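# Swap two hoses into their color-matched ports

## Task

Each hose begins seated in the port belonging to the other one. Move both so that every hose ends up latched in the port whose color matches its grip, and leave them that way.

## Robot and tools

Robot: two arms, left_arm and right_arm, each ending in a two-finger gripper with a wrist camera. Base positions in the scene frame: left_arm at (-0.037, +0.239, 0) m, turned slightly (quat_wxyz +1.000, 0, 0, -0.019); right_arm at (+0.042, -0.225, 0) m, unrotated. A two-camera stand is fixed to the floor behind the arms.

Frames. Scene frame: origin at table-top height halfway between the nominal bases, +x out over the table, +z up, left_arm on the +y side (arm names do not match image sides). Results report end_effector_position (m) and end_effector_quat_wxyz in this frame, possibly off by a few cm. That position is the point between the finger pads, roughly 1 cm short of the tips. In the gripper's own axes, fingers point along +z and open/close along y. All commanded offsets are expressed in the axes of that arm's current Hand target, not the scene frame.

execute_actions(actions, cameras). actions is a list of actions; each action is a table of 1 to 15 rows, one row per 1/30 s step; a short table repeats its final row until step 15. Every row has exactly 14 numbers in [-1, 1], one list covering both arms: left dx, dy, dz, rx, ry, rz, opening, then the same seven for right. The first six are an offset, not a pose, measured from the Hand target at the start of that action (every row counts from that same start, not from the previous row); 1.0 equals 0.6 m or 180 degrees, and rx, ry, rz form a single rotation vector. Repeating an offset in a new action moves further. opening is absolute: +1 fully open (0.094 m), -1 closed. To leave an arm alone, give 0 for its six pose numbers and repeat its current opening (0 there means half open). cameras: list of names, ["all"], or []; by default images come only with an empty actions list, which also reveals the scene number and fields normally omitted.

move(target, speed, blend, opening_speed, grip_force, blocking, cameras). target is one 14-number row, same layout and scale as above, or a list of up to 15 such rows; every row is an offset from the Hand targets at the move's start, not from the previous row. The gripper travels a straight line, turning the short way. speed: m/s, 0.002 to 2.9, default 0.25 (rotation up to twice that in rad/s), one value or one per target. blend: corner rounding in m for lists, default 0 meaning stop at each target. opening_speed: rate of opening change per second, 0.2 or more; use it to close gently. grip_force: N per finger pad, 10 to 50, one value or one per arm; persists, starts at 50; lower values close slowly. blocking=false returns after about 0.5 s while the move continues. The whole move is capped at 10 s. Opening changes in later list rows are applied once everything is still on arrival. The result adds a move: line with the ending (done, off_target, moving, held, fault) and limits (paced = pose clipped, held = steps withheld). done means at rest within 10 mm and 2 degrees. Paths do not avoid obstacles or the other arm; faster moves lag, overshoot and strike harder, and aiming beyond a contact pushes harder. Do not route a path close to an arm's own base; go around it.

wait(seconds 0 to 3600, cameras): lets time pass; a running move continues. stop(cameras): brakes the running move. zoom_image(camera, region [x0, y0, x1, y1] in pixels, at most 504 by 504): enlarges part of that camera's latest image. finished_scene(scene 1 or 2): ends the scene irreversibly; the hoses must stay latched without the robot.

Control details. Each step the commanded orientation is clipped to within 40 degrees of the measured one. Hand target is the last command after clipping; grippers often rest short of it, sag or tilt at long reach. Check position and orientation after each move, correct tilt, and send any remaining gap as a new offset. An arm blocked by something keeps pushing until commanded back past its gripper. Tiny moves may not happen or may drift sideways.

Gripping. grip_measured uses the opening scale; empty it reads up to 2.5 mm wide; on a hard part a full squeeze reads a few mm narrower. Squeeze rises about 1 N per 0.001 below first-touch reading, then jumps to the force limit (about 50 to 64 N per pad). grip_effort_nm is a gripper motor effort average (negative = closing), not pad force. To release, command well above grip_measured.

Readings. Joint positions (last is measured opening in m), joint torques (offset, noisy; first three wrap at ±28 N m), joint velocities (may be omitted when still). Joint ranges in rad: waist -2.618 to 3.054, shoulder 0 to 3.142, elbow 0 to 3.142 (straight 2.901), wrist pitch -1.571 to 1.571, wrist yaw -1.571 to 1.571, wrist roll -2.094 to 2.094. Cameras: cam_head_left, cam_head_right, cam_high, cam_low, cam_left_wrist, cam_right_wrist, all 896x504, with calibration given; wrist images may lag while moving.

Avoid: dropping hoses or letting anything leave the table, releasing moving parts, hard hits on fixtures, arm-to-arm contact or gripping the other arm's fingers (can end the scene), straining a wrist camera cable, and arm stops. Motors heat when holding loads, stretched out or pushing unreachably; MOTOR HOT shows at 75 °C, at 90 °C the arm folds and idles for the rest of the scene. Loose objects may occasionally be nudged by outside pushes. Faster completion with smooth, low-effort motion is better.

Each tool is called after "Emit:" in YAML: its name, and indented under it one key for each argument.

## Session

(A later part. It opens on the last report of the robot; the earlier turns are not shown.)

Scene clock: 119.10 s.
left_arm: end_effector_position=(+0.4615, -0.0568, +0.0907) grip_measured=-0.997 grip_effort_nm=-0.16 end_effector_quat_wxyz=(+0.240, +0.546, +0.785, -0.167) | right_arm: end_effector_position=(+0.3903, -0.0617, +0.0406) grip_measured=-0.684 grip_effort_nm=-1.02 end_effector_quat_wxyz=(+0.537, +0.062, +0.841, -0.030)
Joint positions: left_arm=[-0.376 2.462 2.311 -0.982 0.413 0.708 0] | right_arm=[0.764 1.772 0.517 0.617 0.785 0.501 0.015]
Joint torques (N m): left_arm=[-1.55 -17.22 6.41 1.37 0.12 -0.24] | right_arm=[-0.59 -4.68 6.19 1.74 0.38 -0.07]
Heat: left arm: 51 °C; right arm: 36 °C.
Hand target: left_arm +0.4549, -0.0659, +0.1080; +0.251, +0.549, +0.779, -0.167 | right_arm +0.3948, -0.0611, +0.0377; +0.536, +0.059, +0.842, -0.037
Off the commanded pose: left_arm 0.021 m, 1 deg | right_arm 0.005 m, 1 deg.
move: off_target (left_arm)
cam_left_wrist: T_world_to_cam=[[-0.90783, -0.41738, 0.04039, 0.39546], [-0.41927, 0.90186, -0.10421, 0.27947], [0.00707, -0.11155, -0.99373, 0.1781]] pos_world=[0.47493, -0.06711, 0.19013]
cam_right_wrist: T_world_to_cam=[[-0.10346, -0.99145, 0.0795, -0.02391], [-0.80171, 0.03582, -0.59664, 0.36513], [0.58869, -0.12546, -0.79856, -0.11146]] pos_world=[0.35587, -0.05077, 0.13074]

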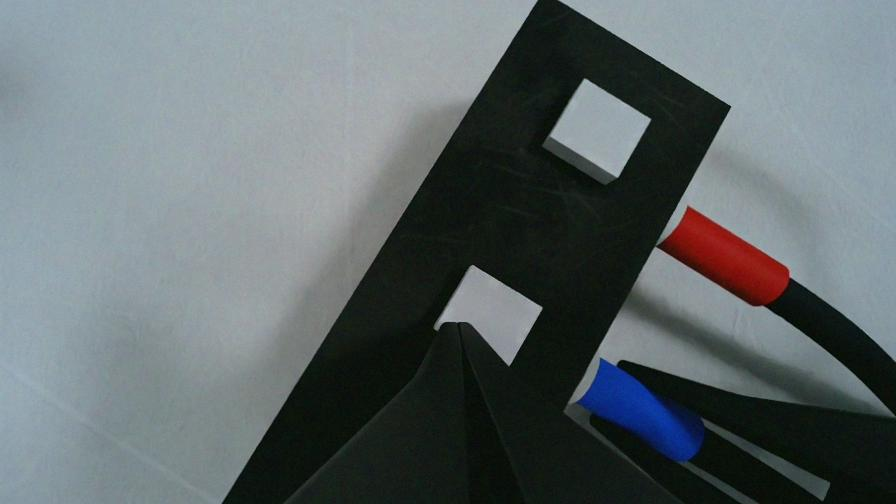

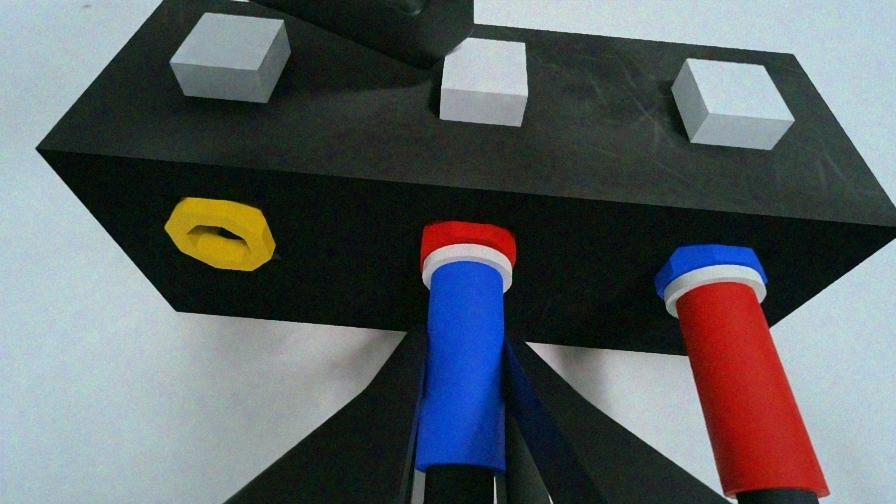

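Emit:
move:
  target: [-0.016,0,-0.029,0,0,0,-1,0,0,0,0,0,0,-0.9]
  speed: 0.1
  cameras: ["cam_left_wrist","cam_right_wrist","cam_low","cam_head_left"]

Scene clock: 123.00 s.
left_arm: end_effector_position=(+0.4569, -0.0562, +0.0988) grip_measured=-0.997 grip_effort_nm=-0.16 end_effector_quat_wxyz=(+0.231, +0.547, +0.788, -0.163) | right_arm: end_effector_position=(+0.3903, -0.0617, +0.0406) grip_measured=-0.684 grip_effort_nm=-1.02 end_effector_quat_wxyz=(+0.537, +0.062, +0.841, -0.030)
Joint positions: left_arm=[-0.382 2.462 2.353 -1.04 0.4 0.707 0] | right_arm=[0.764 1.772 0.517 0.617 0.785 0.501 0.015]
Joint torques (N m): left_arm=[-0.95 -16.79 10.29 1.08 0.24 -0.17] | right_arm=[-0.61 -4.66 6.24 1.76 0.38 -0.06]
Heat: left arm: 52 °C; right arm: 36 °C.
Hand target: left_arm +0.4540, -0.0639, +0.1277; +0.251, +0.549, +0.780, -0.167 | right_arm +0.3948, -0.0611, +0.0377; +0.536, +0.059, +0.842, -0.037
Off the commanded pose: left_arm 0.030 m, 3 deg | right_arm 0.005 m, 1 deg.
move: off_target (left_arm)
cam_left_wrist: T_world_to_cam=[[-0.90717, -0.41866, 0.04208, 0.3906], [-0.42076, 0.90325, -0.08423, 0.27658], [-0.00275, -0.09412, -0.99556, 0.19193]] pos_world=[0.47124, -0.06822, 0.19794]
cam_right_wrist: T_world_to_cam=[[-0.10332, -0.99144, 0.07984, -0.024], [-0.80173, 0.03551, -0.59663, 0.36512], [0.58868, -0.12566, -0.79854, -0.11147]] pos_world=[0.35587, -0.05077, 0.13074]
Images, in order (width x height): cam_head_left 896x504, cam_low 896x504, cam_left_wrist 896x504, cam_right_wrist 896x504.

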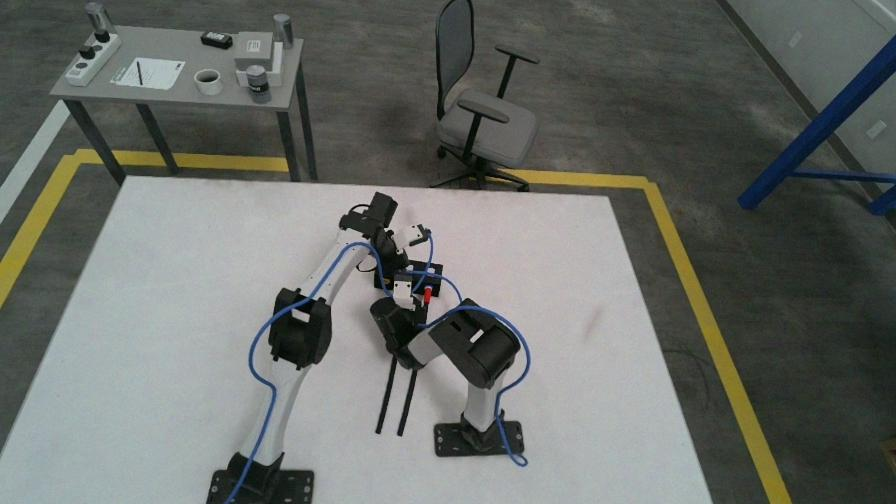

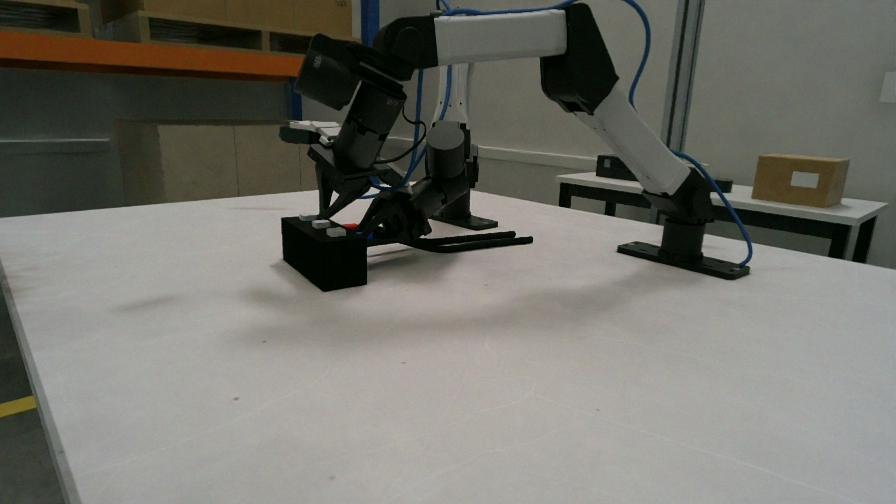

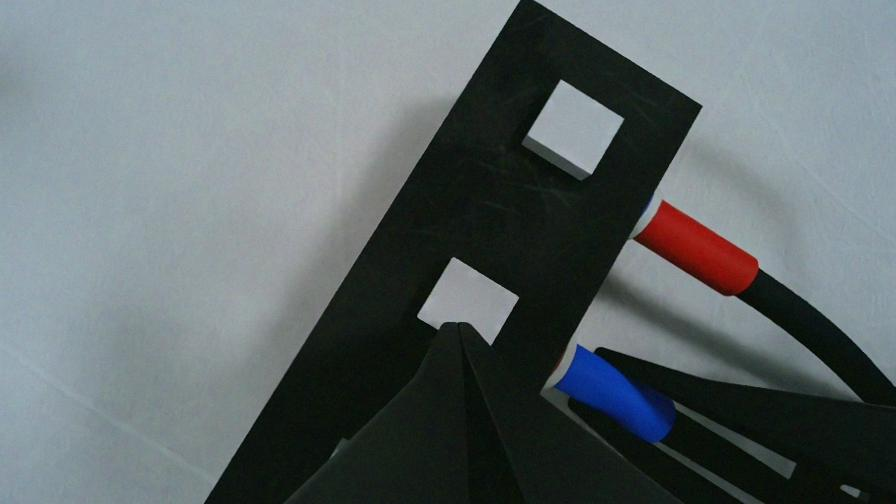

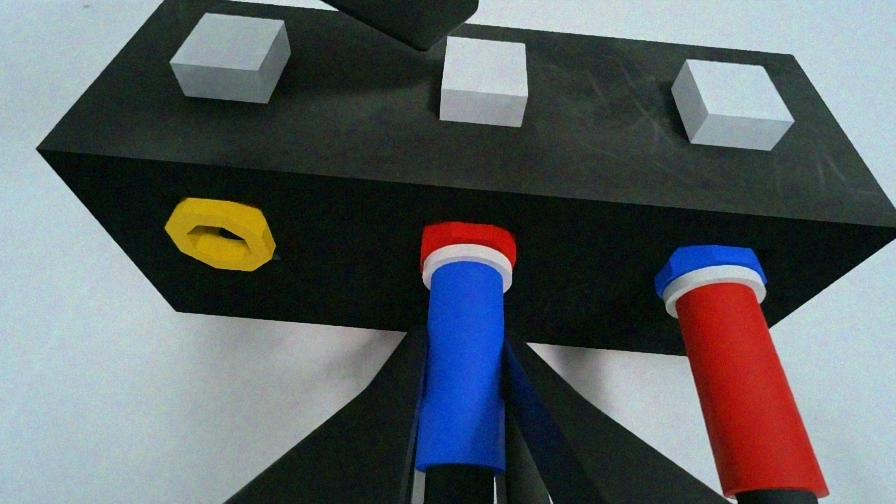

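Emit:
move:
  target: [0.0035,0.037,-0.0025,0.048,0,0.068,-1,0,0,0,0,0,0,-0.9]
  speed: 0.1
  cameras: ["cam_left_wrist","cam_right_wrist"]

Scene clock: 129.73 s.
left_arm: end_effector_position=(+0.4674, -0.0514, +0.1224) grip_measured=-0.997 grip_effort_nm=-0.16 end_effector_quat_wxyz=(+0.256, +0.631, +0.710, -0.179) | right_arm: end_effector_position=(+0.3903, -0.0617, +0.0406) grip_measured=-0.684 grip_effort_nm=-1.02 end_effector_quat_wxyz=(+0.537, +0.062, +0.841, -0.030)
Joint positions: left_arm=[-0.338 2.675 2.835 -1.332 0.508 0.973 0] | right_arm=[0.764 1.772 0.517 0.617 0.785 0.501 0.015]
Joint torques (N m): left_arm=[0.43 -13.2 9.81 1.38 0.38 -0.09] | right_arm=[-0.58 -4.6 6.23 1.77 0.38 -0.06]
Heat: left arm: 53 °C; right arm: 36 °C.
Hand target: left_arm +0.4739, -0.0540, +0.1282; +0.225, +0.646, +0.702, -0.198 | right_arm +0.3948, -0.0611, +0.0377; +0.536, +0.059, +0.842, -0.037
Off the commanded pose: left_arm 0.009 m, 5 deg | right_arm 0.005 m, 1 deg.
elbow stopped short (left arm): the move would have taken joint 3 (elbow) straighter than the controller allows.
move: off_target (left_arm)
cam_left_wrist: T_world_to_cam=[[-0.97688, -0.2122, -0.0261, 0.4527], [-0.20619, 0.96733, -0.14749, 0.18936], [0.05654, -0.1387, -0.98872, 0.18501]] pos_world=[0.47081, -0.06145, 0.22267]
cam_right_wrist: T_world_to_cam=[[-0.10332, -0.99144, 0.07984, -0.024], [-0.80173, 0.03551, -0.59663, 0.36512], [0.58868, -0.12566, -0.79854, -0.11147]] pos_world=[0.35587, -0.05077, 0.13074]

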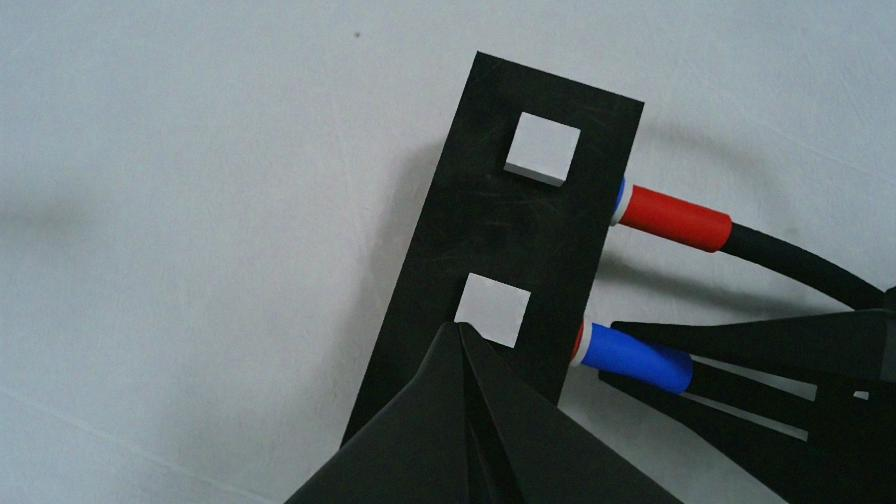

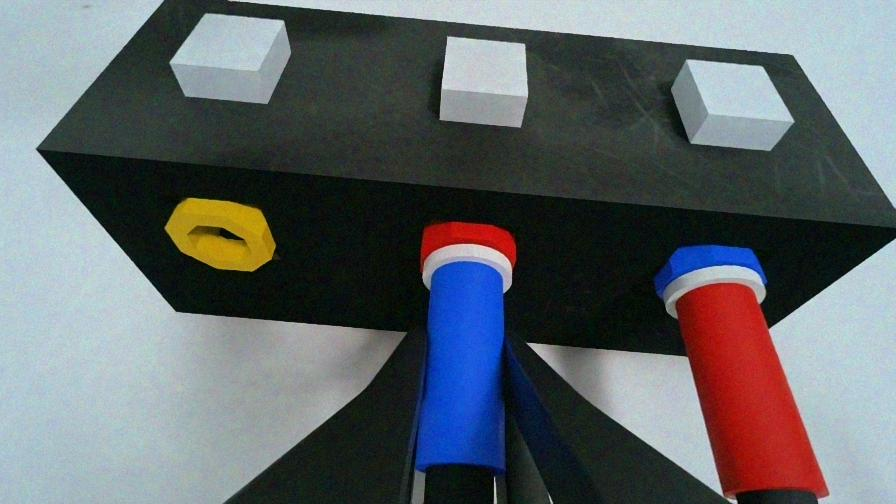

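Emit:
move:
  target:
    - [0.0183,-0.0175,0.0417,0,0,0,-1,0,0,0,0,0,0,-0.9]
    - [0.0565,-0.0175,0.0963,0,0,0,-1,0,0,0,0,0,0,-0.9]
  speed: [0.1,0.05]
  cameras: ["cam_left_wrist","cam_right_wrist"]

Scene clock: 138.80 s.
left_arm: end_effector_position=(+0.4724, -0.0580, +0.0822) grip_measured=-0.997 grip_effort_nm=-0.16 end_effector_quat_wxyz=(+0.250, +0.641, +0.698, -0.200) | right_arm: end_effector_position=(+0.3903, -0.0617, +0.0406) grip_measured=-0.684 grip_effort_nm=-1.02 end_effector_quat_wxyz=(+0.537, +0.062, +0.841, -0.030)
Joint positions: left_arm=[-0.334 2.711 2.736 -1.231 0.552 1.009 0] | right_arm=[0.764 1.772 0.517 0.617 0.785 0.5 0.015]
Joint torques (N m): left_arm=[-1.02 -13.33 4.44 1.12 -0.06 0.03] | right_arm=[-0.58 -4.59 6.22 1.77 0.38 -0.06]
Heat: left arm: 53 °C; right arm: 36 °C.
Hand target: left_arm +0.4649, -0.0599, +0.0611; +0.225, +0.646, +0.702, -0.198 | right_arm +0.3948, -0.0611, +0.0377; +0.536, +0.059, +0.842, -0.037
Off the commanded pose: left_arm 0.022 m, 3 deg | right_arm 0.005 m, 1 deg.
elbow stopped short (left arm): the move would have taken joint 3 (elbow) straighter than the controller allows.
move: off_target (left_arm)
cam_left_wrist: T_world_to_cam=[[-0.9852, -0.17137, 0.00282, 0.45903], [-0.16953, 0.97191, -0.16323, 0.17513], [0.02523, -0.16129, -0.98658, 0.15736]] pos_world=[0.47795, -0.06616, 0.18254]
cam_right_wrist: T_world_to_cam=[[-0.103, -0.99141, 0.08059, -0.02412], [-0.8018, 0.03481, -0.59657, 0.3651], [0.58864, -0.12606, -0.7985, -0.11147]] pos_world=[0.35587, -0.05067, 0.13074]

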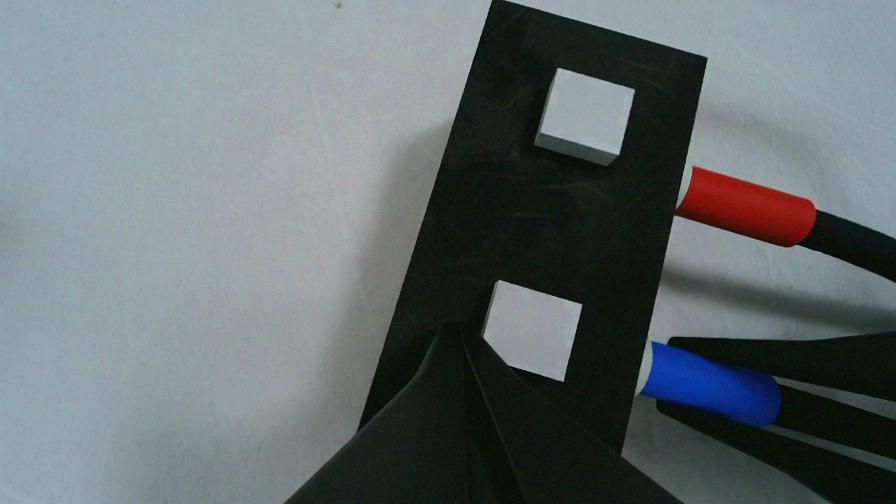

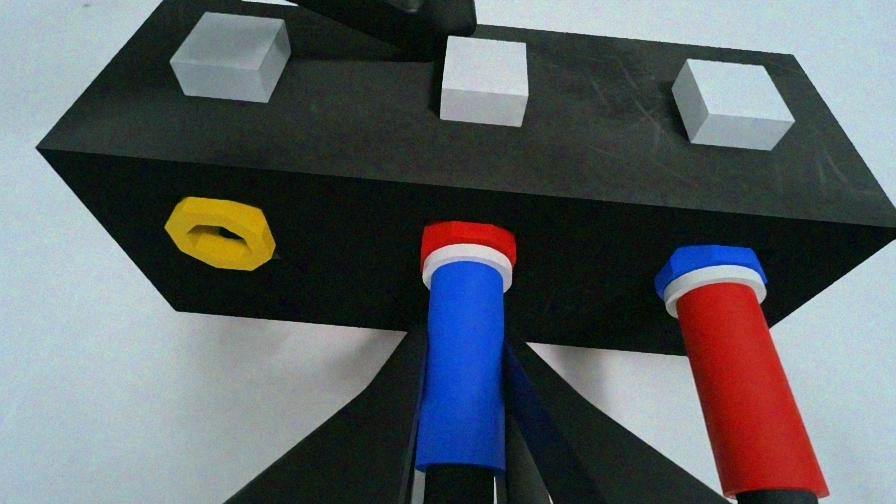

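Emit:
move:
  target:
    - [0.11,-0.074,-0.32,0,0,0,-1,0,0,0,0,0,0,-0.3]
    - [0.11,-0.074,-0.32,0,0,0,-0.3,0,0,-0.16,0,0,0,-0.3]
  speed: 0.2
  cameras: ["cam_right_wrist","cam_head_left"]

Scene clock: 148.23 s.
left_arm: end_effector_position=(+0.4054, +0.1018, +0.1641) grip_measured=-0.303 grip_effort_nm=0.14 end_effector_quat_wxyz=(+0.210, +0.640, +0.711, -0.204) | right_arm: end_effector_position=(+0.3063, -0.0538, +0.0677) grip_measured=-0.301 grip_effort_nm=0.09 end_effector_quat_wxyz=(+0.526, +0.049, +0.848, -0.045)
Joint positions: left_arm=[-0.053 2.252 2.266 -1.48 0.586 1.344 0.033] | right_arm=[1.056 1.473 0.481 0.055 0.99 0.821 0.033]
Joint torques (N m): left_arm=[-0.25 -13.6 8.75 0.44 0.33 0.04] | right_arm=[0.44 -5.6 7.19 1.2 0.77 0.13]
Heat: left arm: 58 °C; right arm: 36 °C.
Hand target: left_arm +0.4049, +0.0994, +0.1804; +0.225, +0.646, +0.702, -0.198 | right_arm +0.3087, -0.0490, +0.0783; +0.536, +0.059, +0.842, -0.037
Off the commanded pose: left_arm 0.016 m, 2 deg | right_arm 0.012 m, 2 deg.
move: off_target (left_arm, right_arm); target 2's new opening was sent with left_arm's hand 0.016 m and 2 deg from that target
cam_right_wrist: T_world_to_cam=[[-0.09517, -0.9882, 0.12001, -0.03196], [-0.81831, 0.00901, -0.57471, 0.3158], [0.56685, -0.1529, -0.80951, -0.03341]] pos_world=[0.27432, -0.03954, 0.15828]
Images, in order (width x height): cam_head_left 896x504, cam_right_wrist 896x504.

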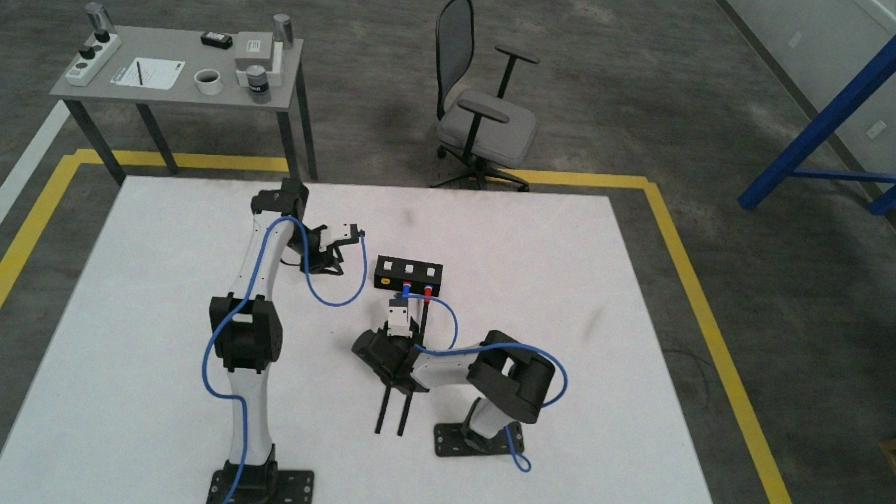

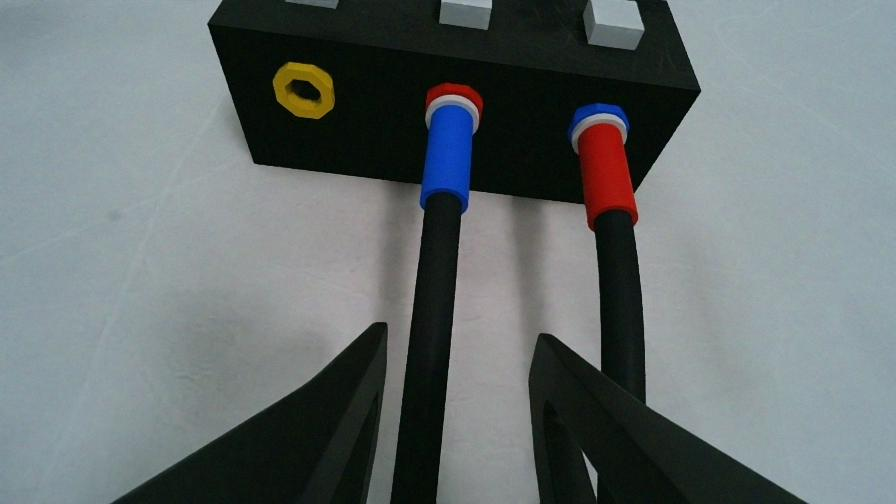

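Emit:
move:
  target:
    - [0,0,0,0,0,0,-0.3,-0.195,-0.142,-0.142,0,0,0,-0.3]
    - [0,0,0,0,0,0,-0.3,-0.249,-0.2625,0.0915,-0.368,0.1137,-0.283,-1]
    - [-0.1007,-0.191,0.1485,-0.328,-0.138,-0.281,-0.3,-0.217,-0.085,0.182,-0.368,0.1137,-0.283,-1]
  speed: 0.25
  cameras: ["cam_left_wrist","cam_right_wrist","cam_head_left"]

Scene clock: 173.50 s.
left_arm: end_effector_position=(+0.2981, -0.0066, +0.1383) grip_measured=-0.303 grip_effort_nm=0.13 end_effector_quat_wxyz=(+0.532, +0.065, +0.844, -0.034) | right_arm: end_effector_position=(+0.4512, -0.1219, +0.1623) grip_measured=-0.995 grip_effort_nm=-0.26 end_effector_quat_wxyz=(+0.282, -0.574, +0.741, +0.205)
Joint positions: left_arm=[-0.854 1.512 0.762 0.171 -0.663 -0.37 0.033] | right_arm=[-0.017 1.913 1.688 -1.122 -0.683 -1.256 0]
Joint torques (N m): left_arm=[-0.47 -4.74 8.54 2.22 -0.43 -0.23] | right_arm=[0.46 -7.25 6 0.84 -0.38 0.15]
Heat: left arm: 59 °C; right arm: 36 °C.
Hand target: left_arm +0.2999, -0.0106, +0.1403; +0.536, +0.059, +0.842, -0.038 | right_arm +0.4541, -0.1211, +0.1500; +0.271, -0.572, +0.746, +0.208
Off the commanded pose: left_arm 0.005 m, 1 deg | right_arm 0.013 m, 1 deg.
move: off_target (right_arm)
cam_left_wrist: T_world_to_cam=[[-0.10163, -0.99296, 0.06082, 0.01918], [-0.80372, 0.04592, -0.59323, 0.34728], [0.58627, -0.10917, -0.80273, 0.03312]] pos_world=[0.26164, 0.00672, 0.23144]
cam_right_wrist: T_world_to_cam=[[0.97784, -0.18684, 0.09449, -0.47917], [-0.16354, -0.96337, -0.21252, 0.0167], [0.13073, 0.19235, -0.97258, 0.21598]] pos_world=[0.44305, -0.11499, 0.25888]
Images, in order (width x height): cam_head_left 896x504, cam_left_wrist 896x504, cam_right_wrist 896x504.

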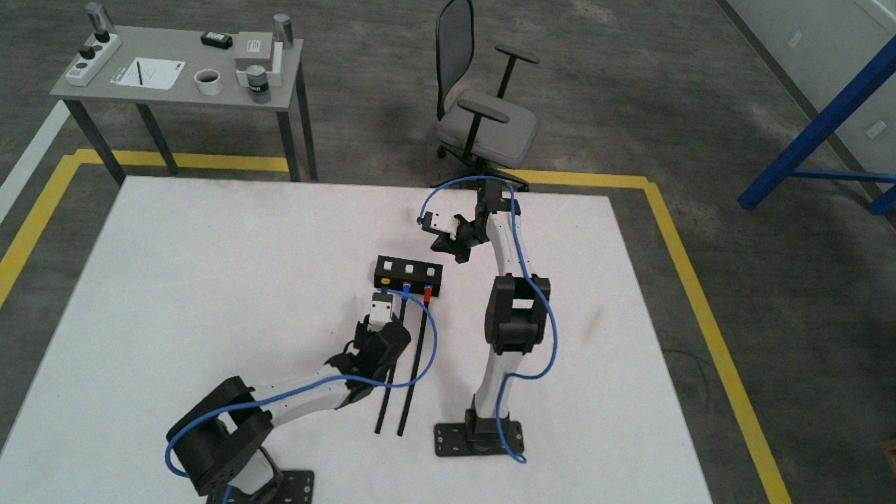

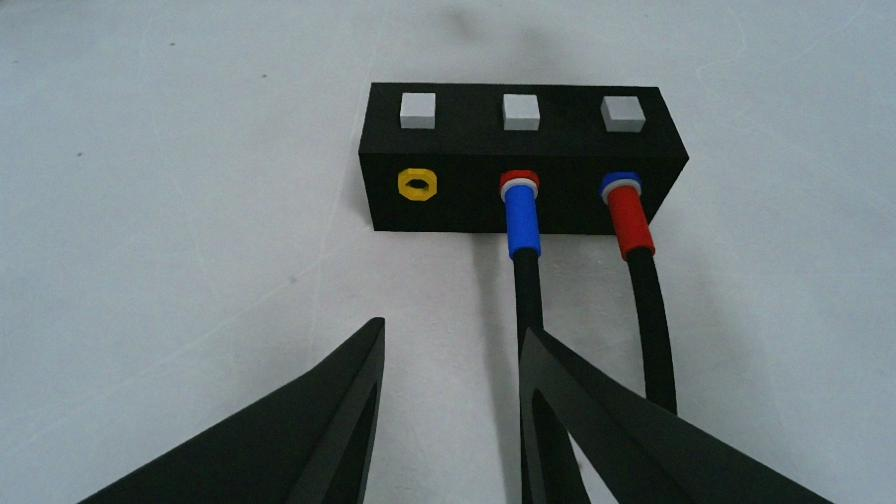

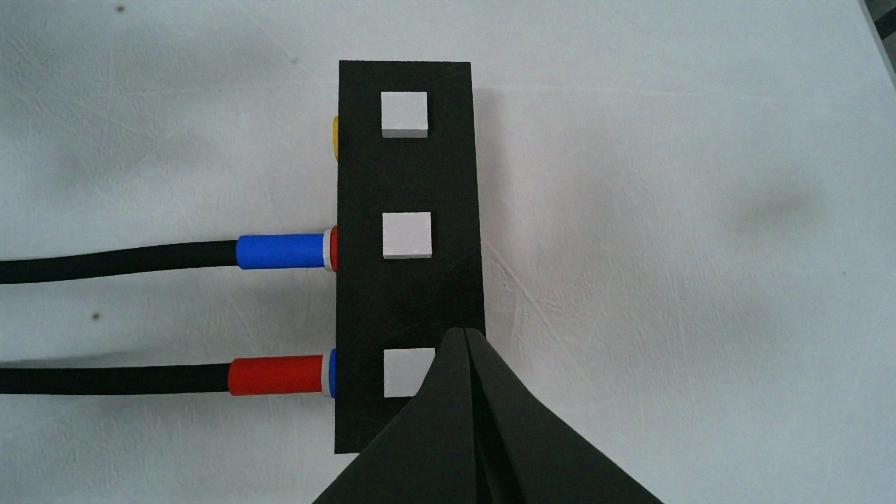

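Emit:
move:
  target:
    - [-0.003,-0.083,0.086,0,0,0,-0.3,0.004,0.0134,0.057,0,0,0,-1]
    - [0.0485,-0.07,0.2117,0,0,0,-0.3,0.007,0.0268,0.1138,0,0,0,-1]
  speed: 0.2
  blend: [0.015,0]
  cameras: ["cam_left_wrist","cam_right_wrist"]

Scene clock: 183.73 s.
left_arm: end_effector_position=(+0.3907, -0.0611, +0.0594) grip_measured=-0.303 grip_effort_nm=0.13 end_effector_quat_wxyz=(+0.532, +0.057, +0.844, -0.033) | right_arm: end_effector_position=(+0.4492, -0.0776, +0.1070) grip_measured=-0.995 grip_effort_nm=-0.26 end_effector_quat_wxyz=(+0.282, -0.575, +0.740, +0.206)
Joint positions: left_arm=[-0.76 2.059 1.061 0.449 -0.594 -0.324 0.033] | right_arm=[0.1 1.913 1.46 -0.808 -0.655 -1.117 0]
Joint torques (N m): left_arm=[0.1 -8.57 8.53 2.37 -0.24 0.04] | right_arm=[0.31 -7.77 5.48 0.99 -0.35 0.13]
Heat: left arm: 53 °C; right arm: 35 °C.
Hand target: left_arm +0.3957, -0.0665, +0.0600; +0.536, +0.059, +0.842, -0.038 | right_arm +0.4491, -0.0775, +0.0950; +0.271, -0.572, +0.745, +0.208
Off the commanded pose: left_arm 0.008 m, 1 deg | right_arm 0.012 m, 2 deg.
move: off_target (right_arm)
cam_left_wrist: T_world_to_cam=[[-0.08632, -0.99399, 0.06738, -0.02721], [-0.80533, 0.0298, -0.59208, 0.37687], [0.58651, -0.10538, -0.80306, -0.09032]] pos_world=[0.35413, -0.04779, 0.15243]
cam_right_wrist: T_world_to_cam=[[0.97861, -0.18346, 0.09311, -0.46379], [-0.16026, -0.96355, -0.21421, 0.04593], [0.12901, 0.1947, -0.97234, 0.15485]] pos_world=[0.44125, -0.07098, 0.20358]

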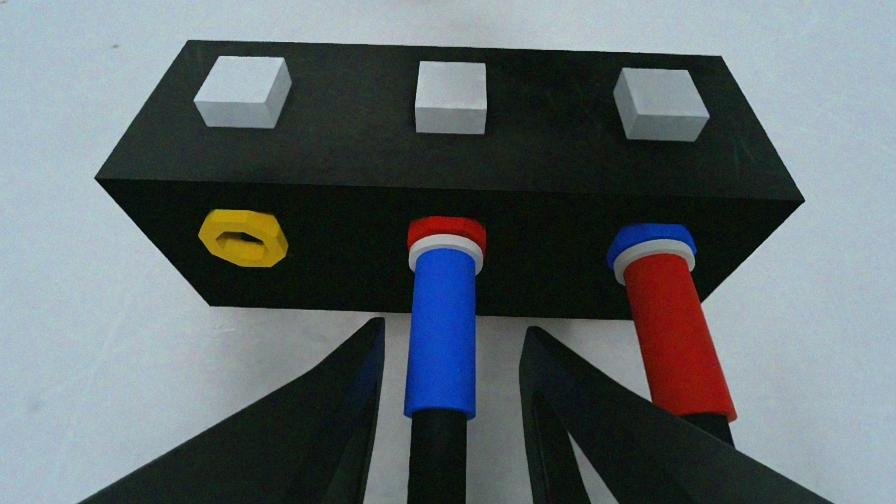

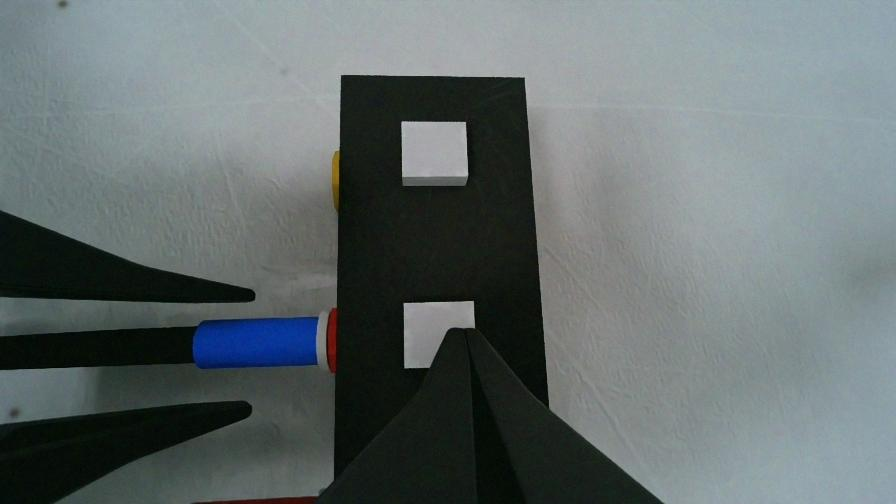

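Emit:
move:
  target:
    - [0.0117,0.002,0.032,0,0,0,-0.3,0,0,0,0,0,0,-1]
    - [0.0117,0.002,0.032,0,0,0,-0.9,0.035,0.005,0.04,0,0,0,-1]
  speed: 0.06
  opening_speed: 0.6
  cameras: ["cam_left_wrist","cam_right_wrist"]

Scene clock: 190.80 s.
left_arm: end_effector_position=(+0.4051, -0.0626, +0.0467) grip_measured=-0.694 grip_effort_nm=-1.03 end_effector_quat_wxyz=(+0.534, +0.056, +0.843, -0.033) | right_arm: end_effector_position=(+0.4461, -0.0786, +0.0788) grip_measured=-0.995 grip_effort_nm=-0.26 end_effector_quat_wxyz=(+0.283, -0.575, +0.740, +0.205)
Joint positions: left_arm=[-0.738 2.127 1.101 0.49 -0.576 -0.308 0.014] | right_arm=[0.099 1.927 1.364 -0.696 -0.653 -1.115 0]
Joint torques (N m): left_arm=[0.12 -8.76 8.39 2.35 -0.18 0.02] | right_arm=[0.44 -6.99 5.18 1.13 -0.36 0.13]
Heat: left arm: 52 °C; right arm: 35 °C.
Hand target: left_arm +0.4101, -0.0674, +0.0455; +0.536, +0.059, +0.842, -0.038 | right_arm +0.4461, -0.0774, +0.0630; +0.271, -0.572, +0.746, +0.208
Off the commanded pose: left_arm 0.007 m, 1 deg | right_arm 0.016 m, 2 deg.
move: off_target (right_arm)
cam_left_wrist: T_world_to_cam=[[-0.08572, -0.99395, 0.06867, -0.02692], [-0.80283, 0.0281, -0.59554, 0.38016], [0.59001, -0.10618, -0.80039, -0.11072]] pos_world=[0.36823, -0.04919, 0.13963]
cam_right_wrist: T_world_to_cam=[[0.97796, -0.18615, 0.09461, -0.45825], [-0.16275, -0.96337, -0.21315, 0.0395], [0.13082, 0.19306, -0.97243, 0.12711]] pos_world=[0.43795, -0.07179, 0.17539]

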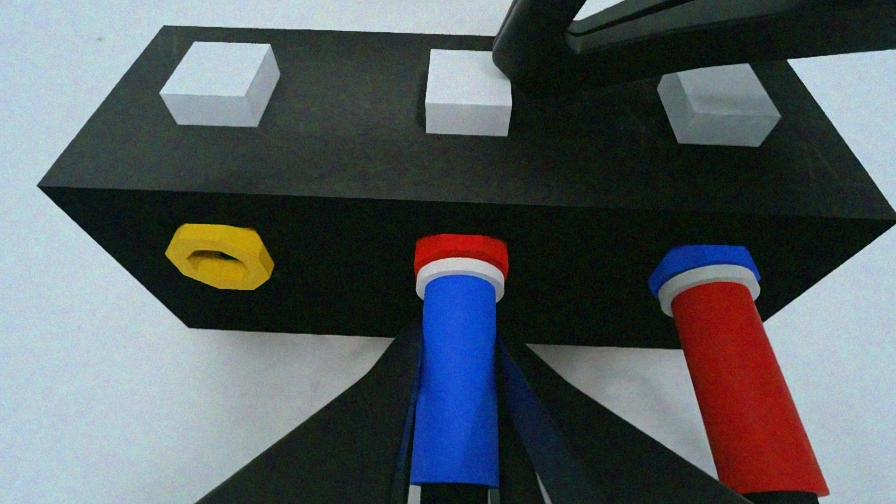

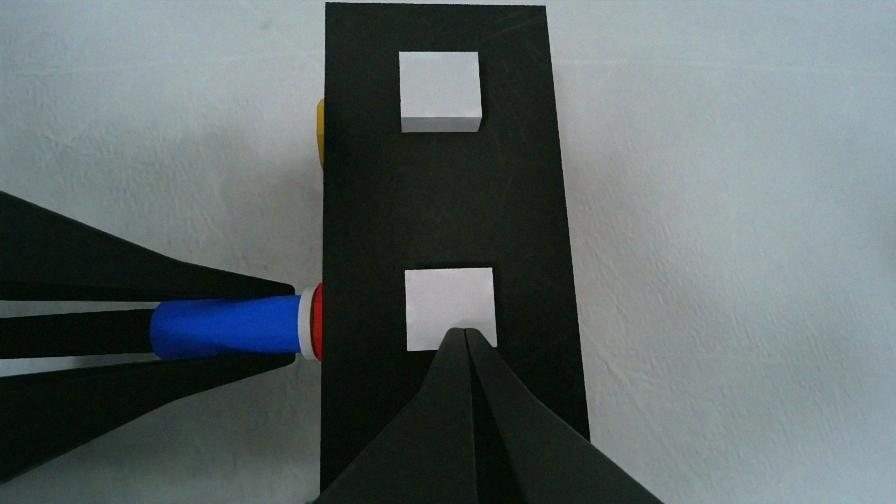

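Emit:
move:
  target:
    - [0,0,0,0,0,0,-0.9,-0.0248,0.0083,-0.0118,0,0,0,-1]
    - [0,0,0,0,0,0,-0.9,0.0127,0.0083,0.0328,0,0,0,-1]
  speed: 0.06
  cameras: ["cam_left_wrist","cam_right_wrist"]

Scene clock: 194.80 s.
left_arm: end_effector_position=(+0.4043, -0.0600, +0.0460) grip_measured=-0.695 grip_effort_nm=-1.04 end_effector_quat_wxyz=(+0.534, +0.054, +0.844, -0.023) | right_arm: end_effector_position=(+0.4457, -0.0783, +0.0734) grip_measured=-0.995 grip_effort_nm=-0.26 end_effector_quat_wxyz=(+0.292, -0.565, +0.743, +0.211)
Joint positions: left_arm=[-0.741 2.127 1.101 0.481 -0.596 -0.308 0.014] | right_arm=[0.094 1.923 1.322 -0.639 -0.671 -1.09 0]
Joint torques (N m): left_arm=[0.44 -8.94 8.39 2.43 0.02 0.03] | right_arm=[2.51 -5.53 3.41 1.53 -0.09 0.11]
Heat: left arm: 52 °C; right arm: 35 °C.
Hand target: left_arm +0.4102, -0.0673, +0.0455; +0.535, +0.059, +0.842, -0.038 | right_arm +0.4430, -0.0697, +0.0431; +0.271, -0.572, +0.746, +0.208
Off the commanded pose: left_arm 0.009 m, 2 deg | right_arm 0.032 m, 3 deg.
move: off_target (right_arm)
cam_left_wrist: T_world_to_cam=[[-0.07162, -0.99593, 0.05479, -0.02943], [-0.80276, 0.02495, -0.59578, 0.37875], [0.59199, -0.08665, -0.80128, -0.1101]] pos_world=[0.36711, -0.0483, 0.13904]
cam_right_wrist: T_world_to_cam=[[0.97422, -0.20605, 0.09189, -0.45697], [-0.17972, -0.95498, -0.23605, 0.04842], [0.13639, 0.21345, -0.96739, 0.12058]] pos_world=[0.43744, -0.07366, 0.17007]

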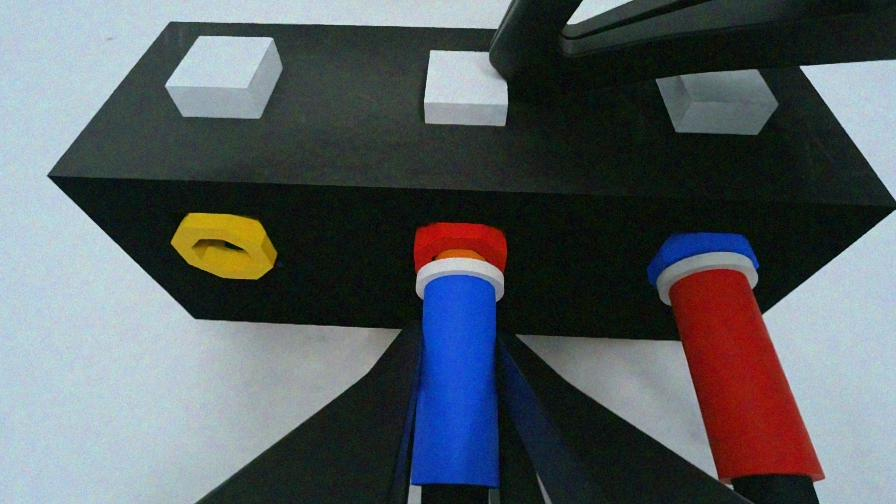

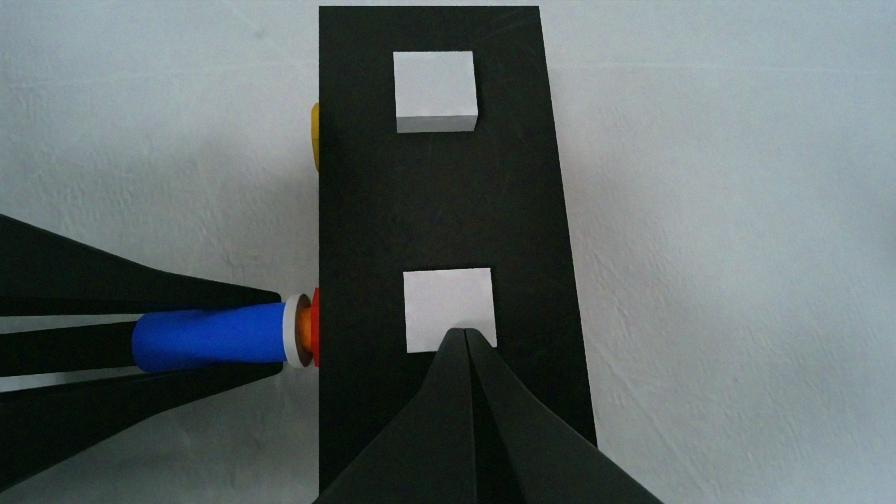

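Emit:
move:
  target: [0.028,0,-0.0605,0,0,0,-0.9,0,0,0,0,0,0,-1]
  speed: 0.08
  cameras: ["cam_left_wrist","cam_right_wrist"]

Scene clock: 198.10 s.
left_arm: end_effector_position=(+0.3721, -0.0608, +0.0344) grip_measured=-0.695 grip_effort_nm=-1.04 end_effector_quat_wxyz=(+0.529, +0.067, +0.846, -0.028) | right_arm: end_effector_position=(+0.4456, -0.0782, +0.0734) grip_measured=-0.995 grip_effort_nm=-0.26 end_effector_quat_wxyz=(+0.292, -0.565, +0.743, +0.211)
Joint positions: left_arm=[-0.793 2.091 0.987 0.536 -0.616 -0.327 0.014] | right_arm=[0.094 1.923 1.322 -0.639 -0.671 -1.09 0]
Joint torques (N m): left_arm=[-0.34 -12.45 5.15 2.21 -0.35 -0.23] | right_arm=[2.54 -5.53 3.41 1.52 -0.11 0.1]
Heat: left arm: 52 °C; right arm: 35 °C.
Hand target: left_arm +0.3707, -0.0618, +0.0459; +0.536, +0.059, +0.842, -0.038 | right_arm +0.4430, -0.0697, +0.0431; +0.271, -0.572, +0.746, +0.208
Off the commanded pose: left_arm 0.011 m, 2 deg | right_arm 0.032 m, 3 deg.
move: off_target (left_arm)
cam_left_wrist: T_world_to_cam=[[-0.0982, -0.99398, 0.04862, -0.02181], [-0.80783, 0.05109, -0.5872, 0.34918], [0.58118, -0.09694, -0.80798, -0.09671]] pos_world=[0.33614, -0.04889, 0.12796]
cam_right_wrist: T_world_to_cam=[[0.97427, -0.2059, 0.0917, -0.45695], [-0.17951, -0.95485, -0.23671, 0.04848], [0.1363, 0.21416, -0.96724, 0.12075]] pos_world=[0.43744, -0.07366, 0.17017]

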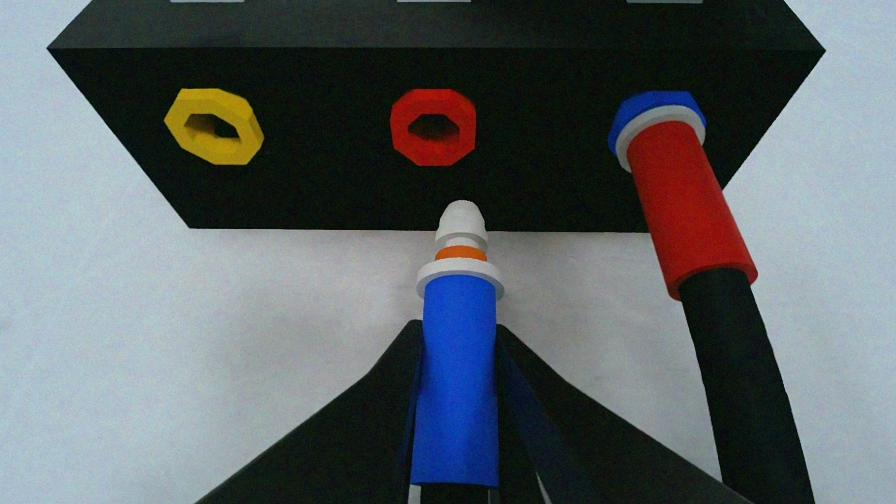

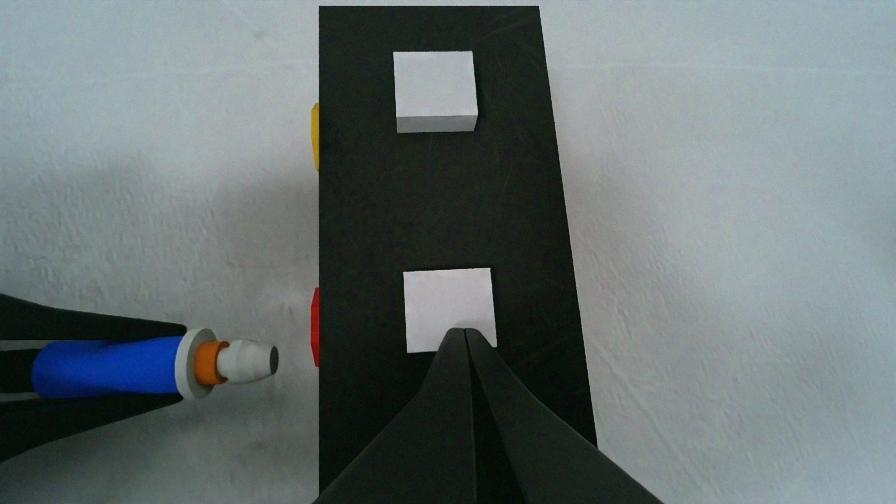

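Emit:
move:
  target:
    - [-0.009,0.04,-0.008,0,0,0,-0.9,-0.08,0,-0.096,0,0,0,-1]
    - [-0.016,0.0943,-0.0143,0,0,0,-0.9,-0.0167,-0.012,-0.149,0,0,0,-1]
  speed: 0.12
  blend: [0.01,0]
  cameras: ["cam_left_wrist","cam_right_wrist"]

Scene clock: 210.23 s.
left_arm: end_effector_position=(+0.3735, -0.0048, +0.0455) grip_measured=-0.695 grip_effort_nm=-1.04 end_effector_quat_wxyz=(+0.525, +0.060, +0.849, -0.029) | right_arm: end_effector_position=(+0.4323, -0.1207, +0.0983) grip_measured=-0.995 grip_effort_nm=-0.26 end_effector_quat_wxyz=(+0.249, -0.565, +0.756, +0.218)
Joint positions: left_arm=[-0.679 1.955 0.821 0.591 -0.521 -0.277 0.014] | right_arm=[-0.006 1.916 1.457 -0.951 -0.658 -1.234 0]
Joint torques (N m): left_arm=[0.24 -11.15 5.26 2.41 -0.18 0.03] | right_arm=[-0.1 -11.6 8.02 0.48 -0.65 -0.02]
Heat: left arm: 51 °C; right arm: 34 °C.
Hand target: left_arm +0.3748, -0.0052, +0.0581; +0.536, +0.059, +0.842, -0.038 | right_arm +0.4370, -0.1195, +0.1180; +0.271, -0.572, +0.746, +0.208
Off the commanded pose: left_arm 0.013 m, 2 deg | right_arm 0.020 m, 3 deg.
move: off_target (left_arm, right_arm)
cam_left_wrist: T_world_to_cam=[[-0.08707, -0.99448, 0.05852, 0.02888], [-0.81468, 0.03728, -0.57871, 0.35602], [0.57334, -0.09806, -0.81343, -0.08002]] pos_world=[0.33844, 0.00761, 0.13925]
cam_right_wrist: T_world_to_cam=[[0.98023, -0.19654, 0.02302, -0.44964], [-0.18932, -0.96531, -0.1798, 0.00874], [0.05756, 0.17189, -0.98343, 0.18619]] pos_world=[0.43169, -0.11194, 0.19503]

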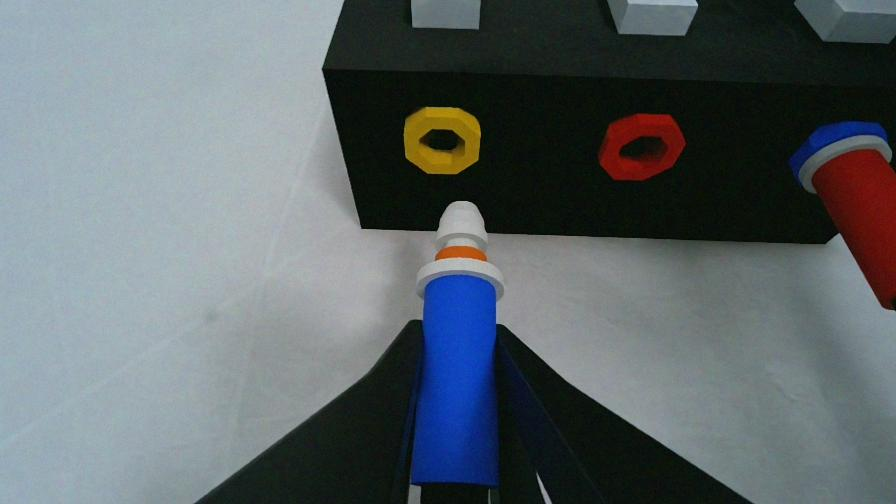

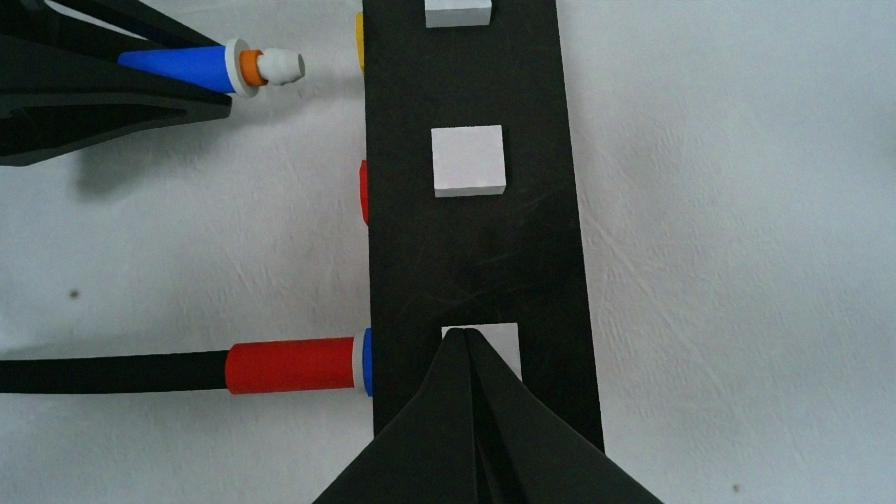

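Emit:
move:
  target: [-0.0172,0.0027,0.0288,0,-0.0083,0,-0.9,0,0,0,0,0,0,-1]
  speed: 0.05
  cameras: ["cam_left_wrist","cam_right_wrist"]

Scene clock: 228.50 s.
left_arm: end_effector_position=(+0.3881, -0.0024, +0.0564) grip_measured=-0.695 grip_effort_nm=-1.03 end_effector_quat_wxyz=(+0.539, +0.058, +0.839, -0.034) | right_arm: end_effector_position=(+0.4321, -0.1207, +0.0983) grip_measured=-0.995 grip_effort_nm=-0.26 end_effector_quat_wxyz=(+0.249, -0.565, +0.756, +0.218)
Joint positions: left_arm=[-0.649 1.962 0.846 0.622 -0.5 -0.245 0.014] | right_arm=[-0.006 1.916 1.457 -0.952 -0.658 -1.234 0]
Joint torques (N m): left_arm=[0.25 -7.53 7.92 2.54 -0.2 0.02] | right_arm=[-0.12 -11.64 7.99 0.5 -0.64 -0.04]
Heat: left arm: 52 °C; right arm: 37 °C.
Hand target: left_arm +0.3949, -0.0065, +0.0602; +0.547, +0.059, +0.834, -0.038 | right_arm +0.4370, -0.1194, +0.1180; +0.271, -0.572, +0.746, +0.208
Off the commanded pose: left_arm 0.009 m, 1 deg | right_arm 0.020 m, 3 deg.
move: done
cam_left_wrist: T_world_to_cam=[[-0.09097, -0.99362, 0.06671, 0.03294], [-0.79438, 0.032, -0.60658, 0.36789], [0.60057, -0.10817, -0.79222, -0.09105]] pos_world=[0.34993, 0.01111, 0.14882]
cam_right_wrist: T_world_to_cam=[[0.98032, -0.19613, 0.02242, -0.4494], [-0.18901, -0.96532, -0.18008, 0.00874], [0.05696, 0.1723, -0.9834, 0.18648]] pos_world=[0.43159, -0.11184, 0.19503]

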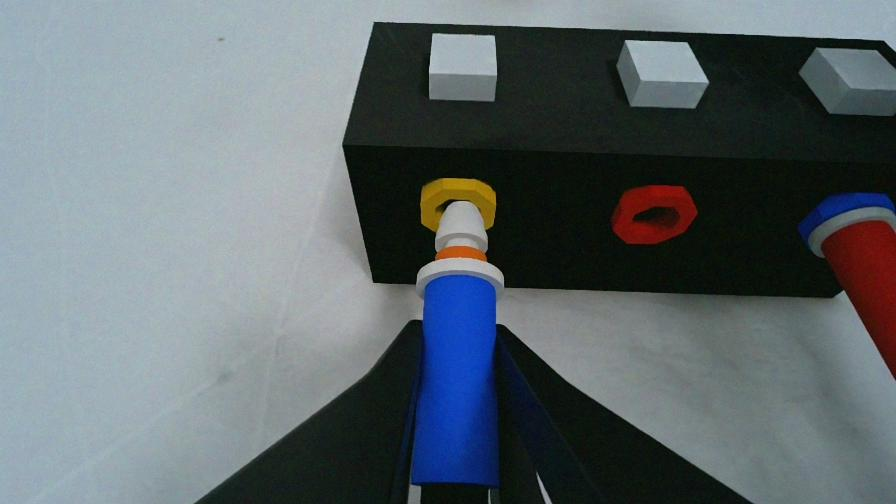

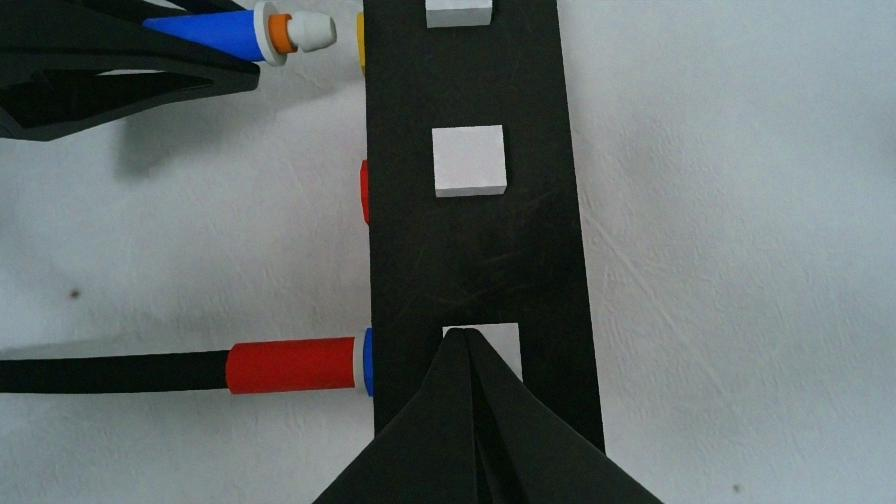

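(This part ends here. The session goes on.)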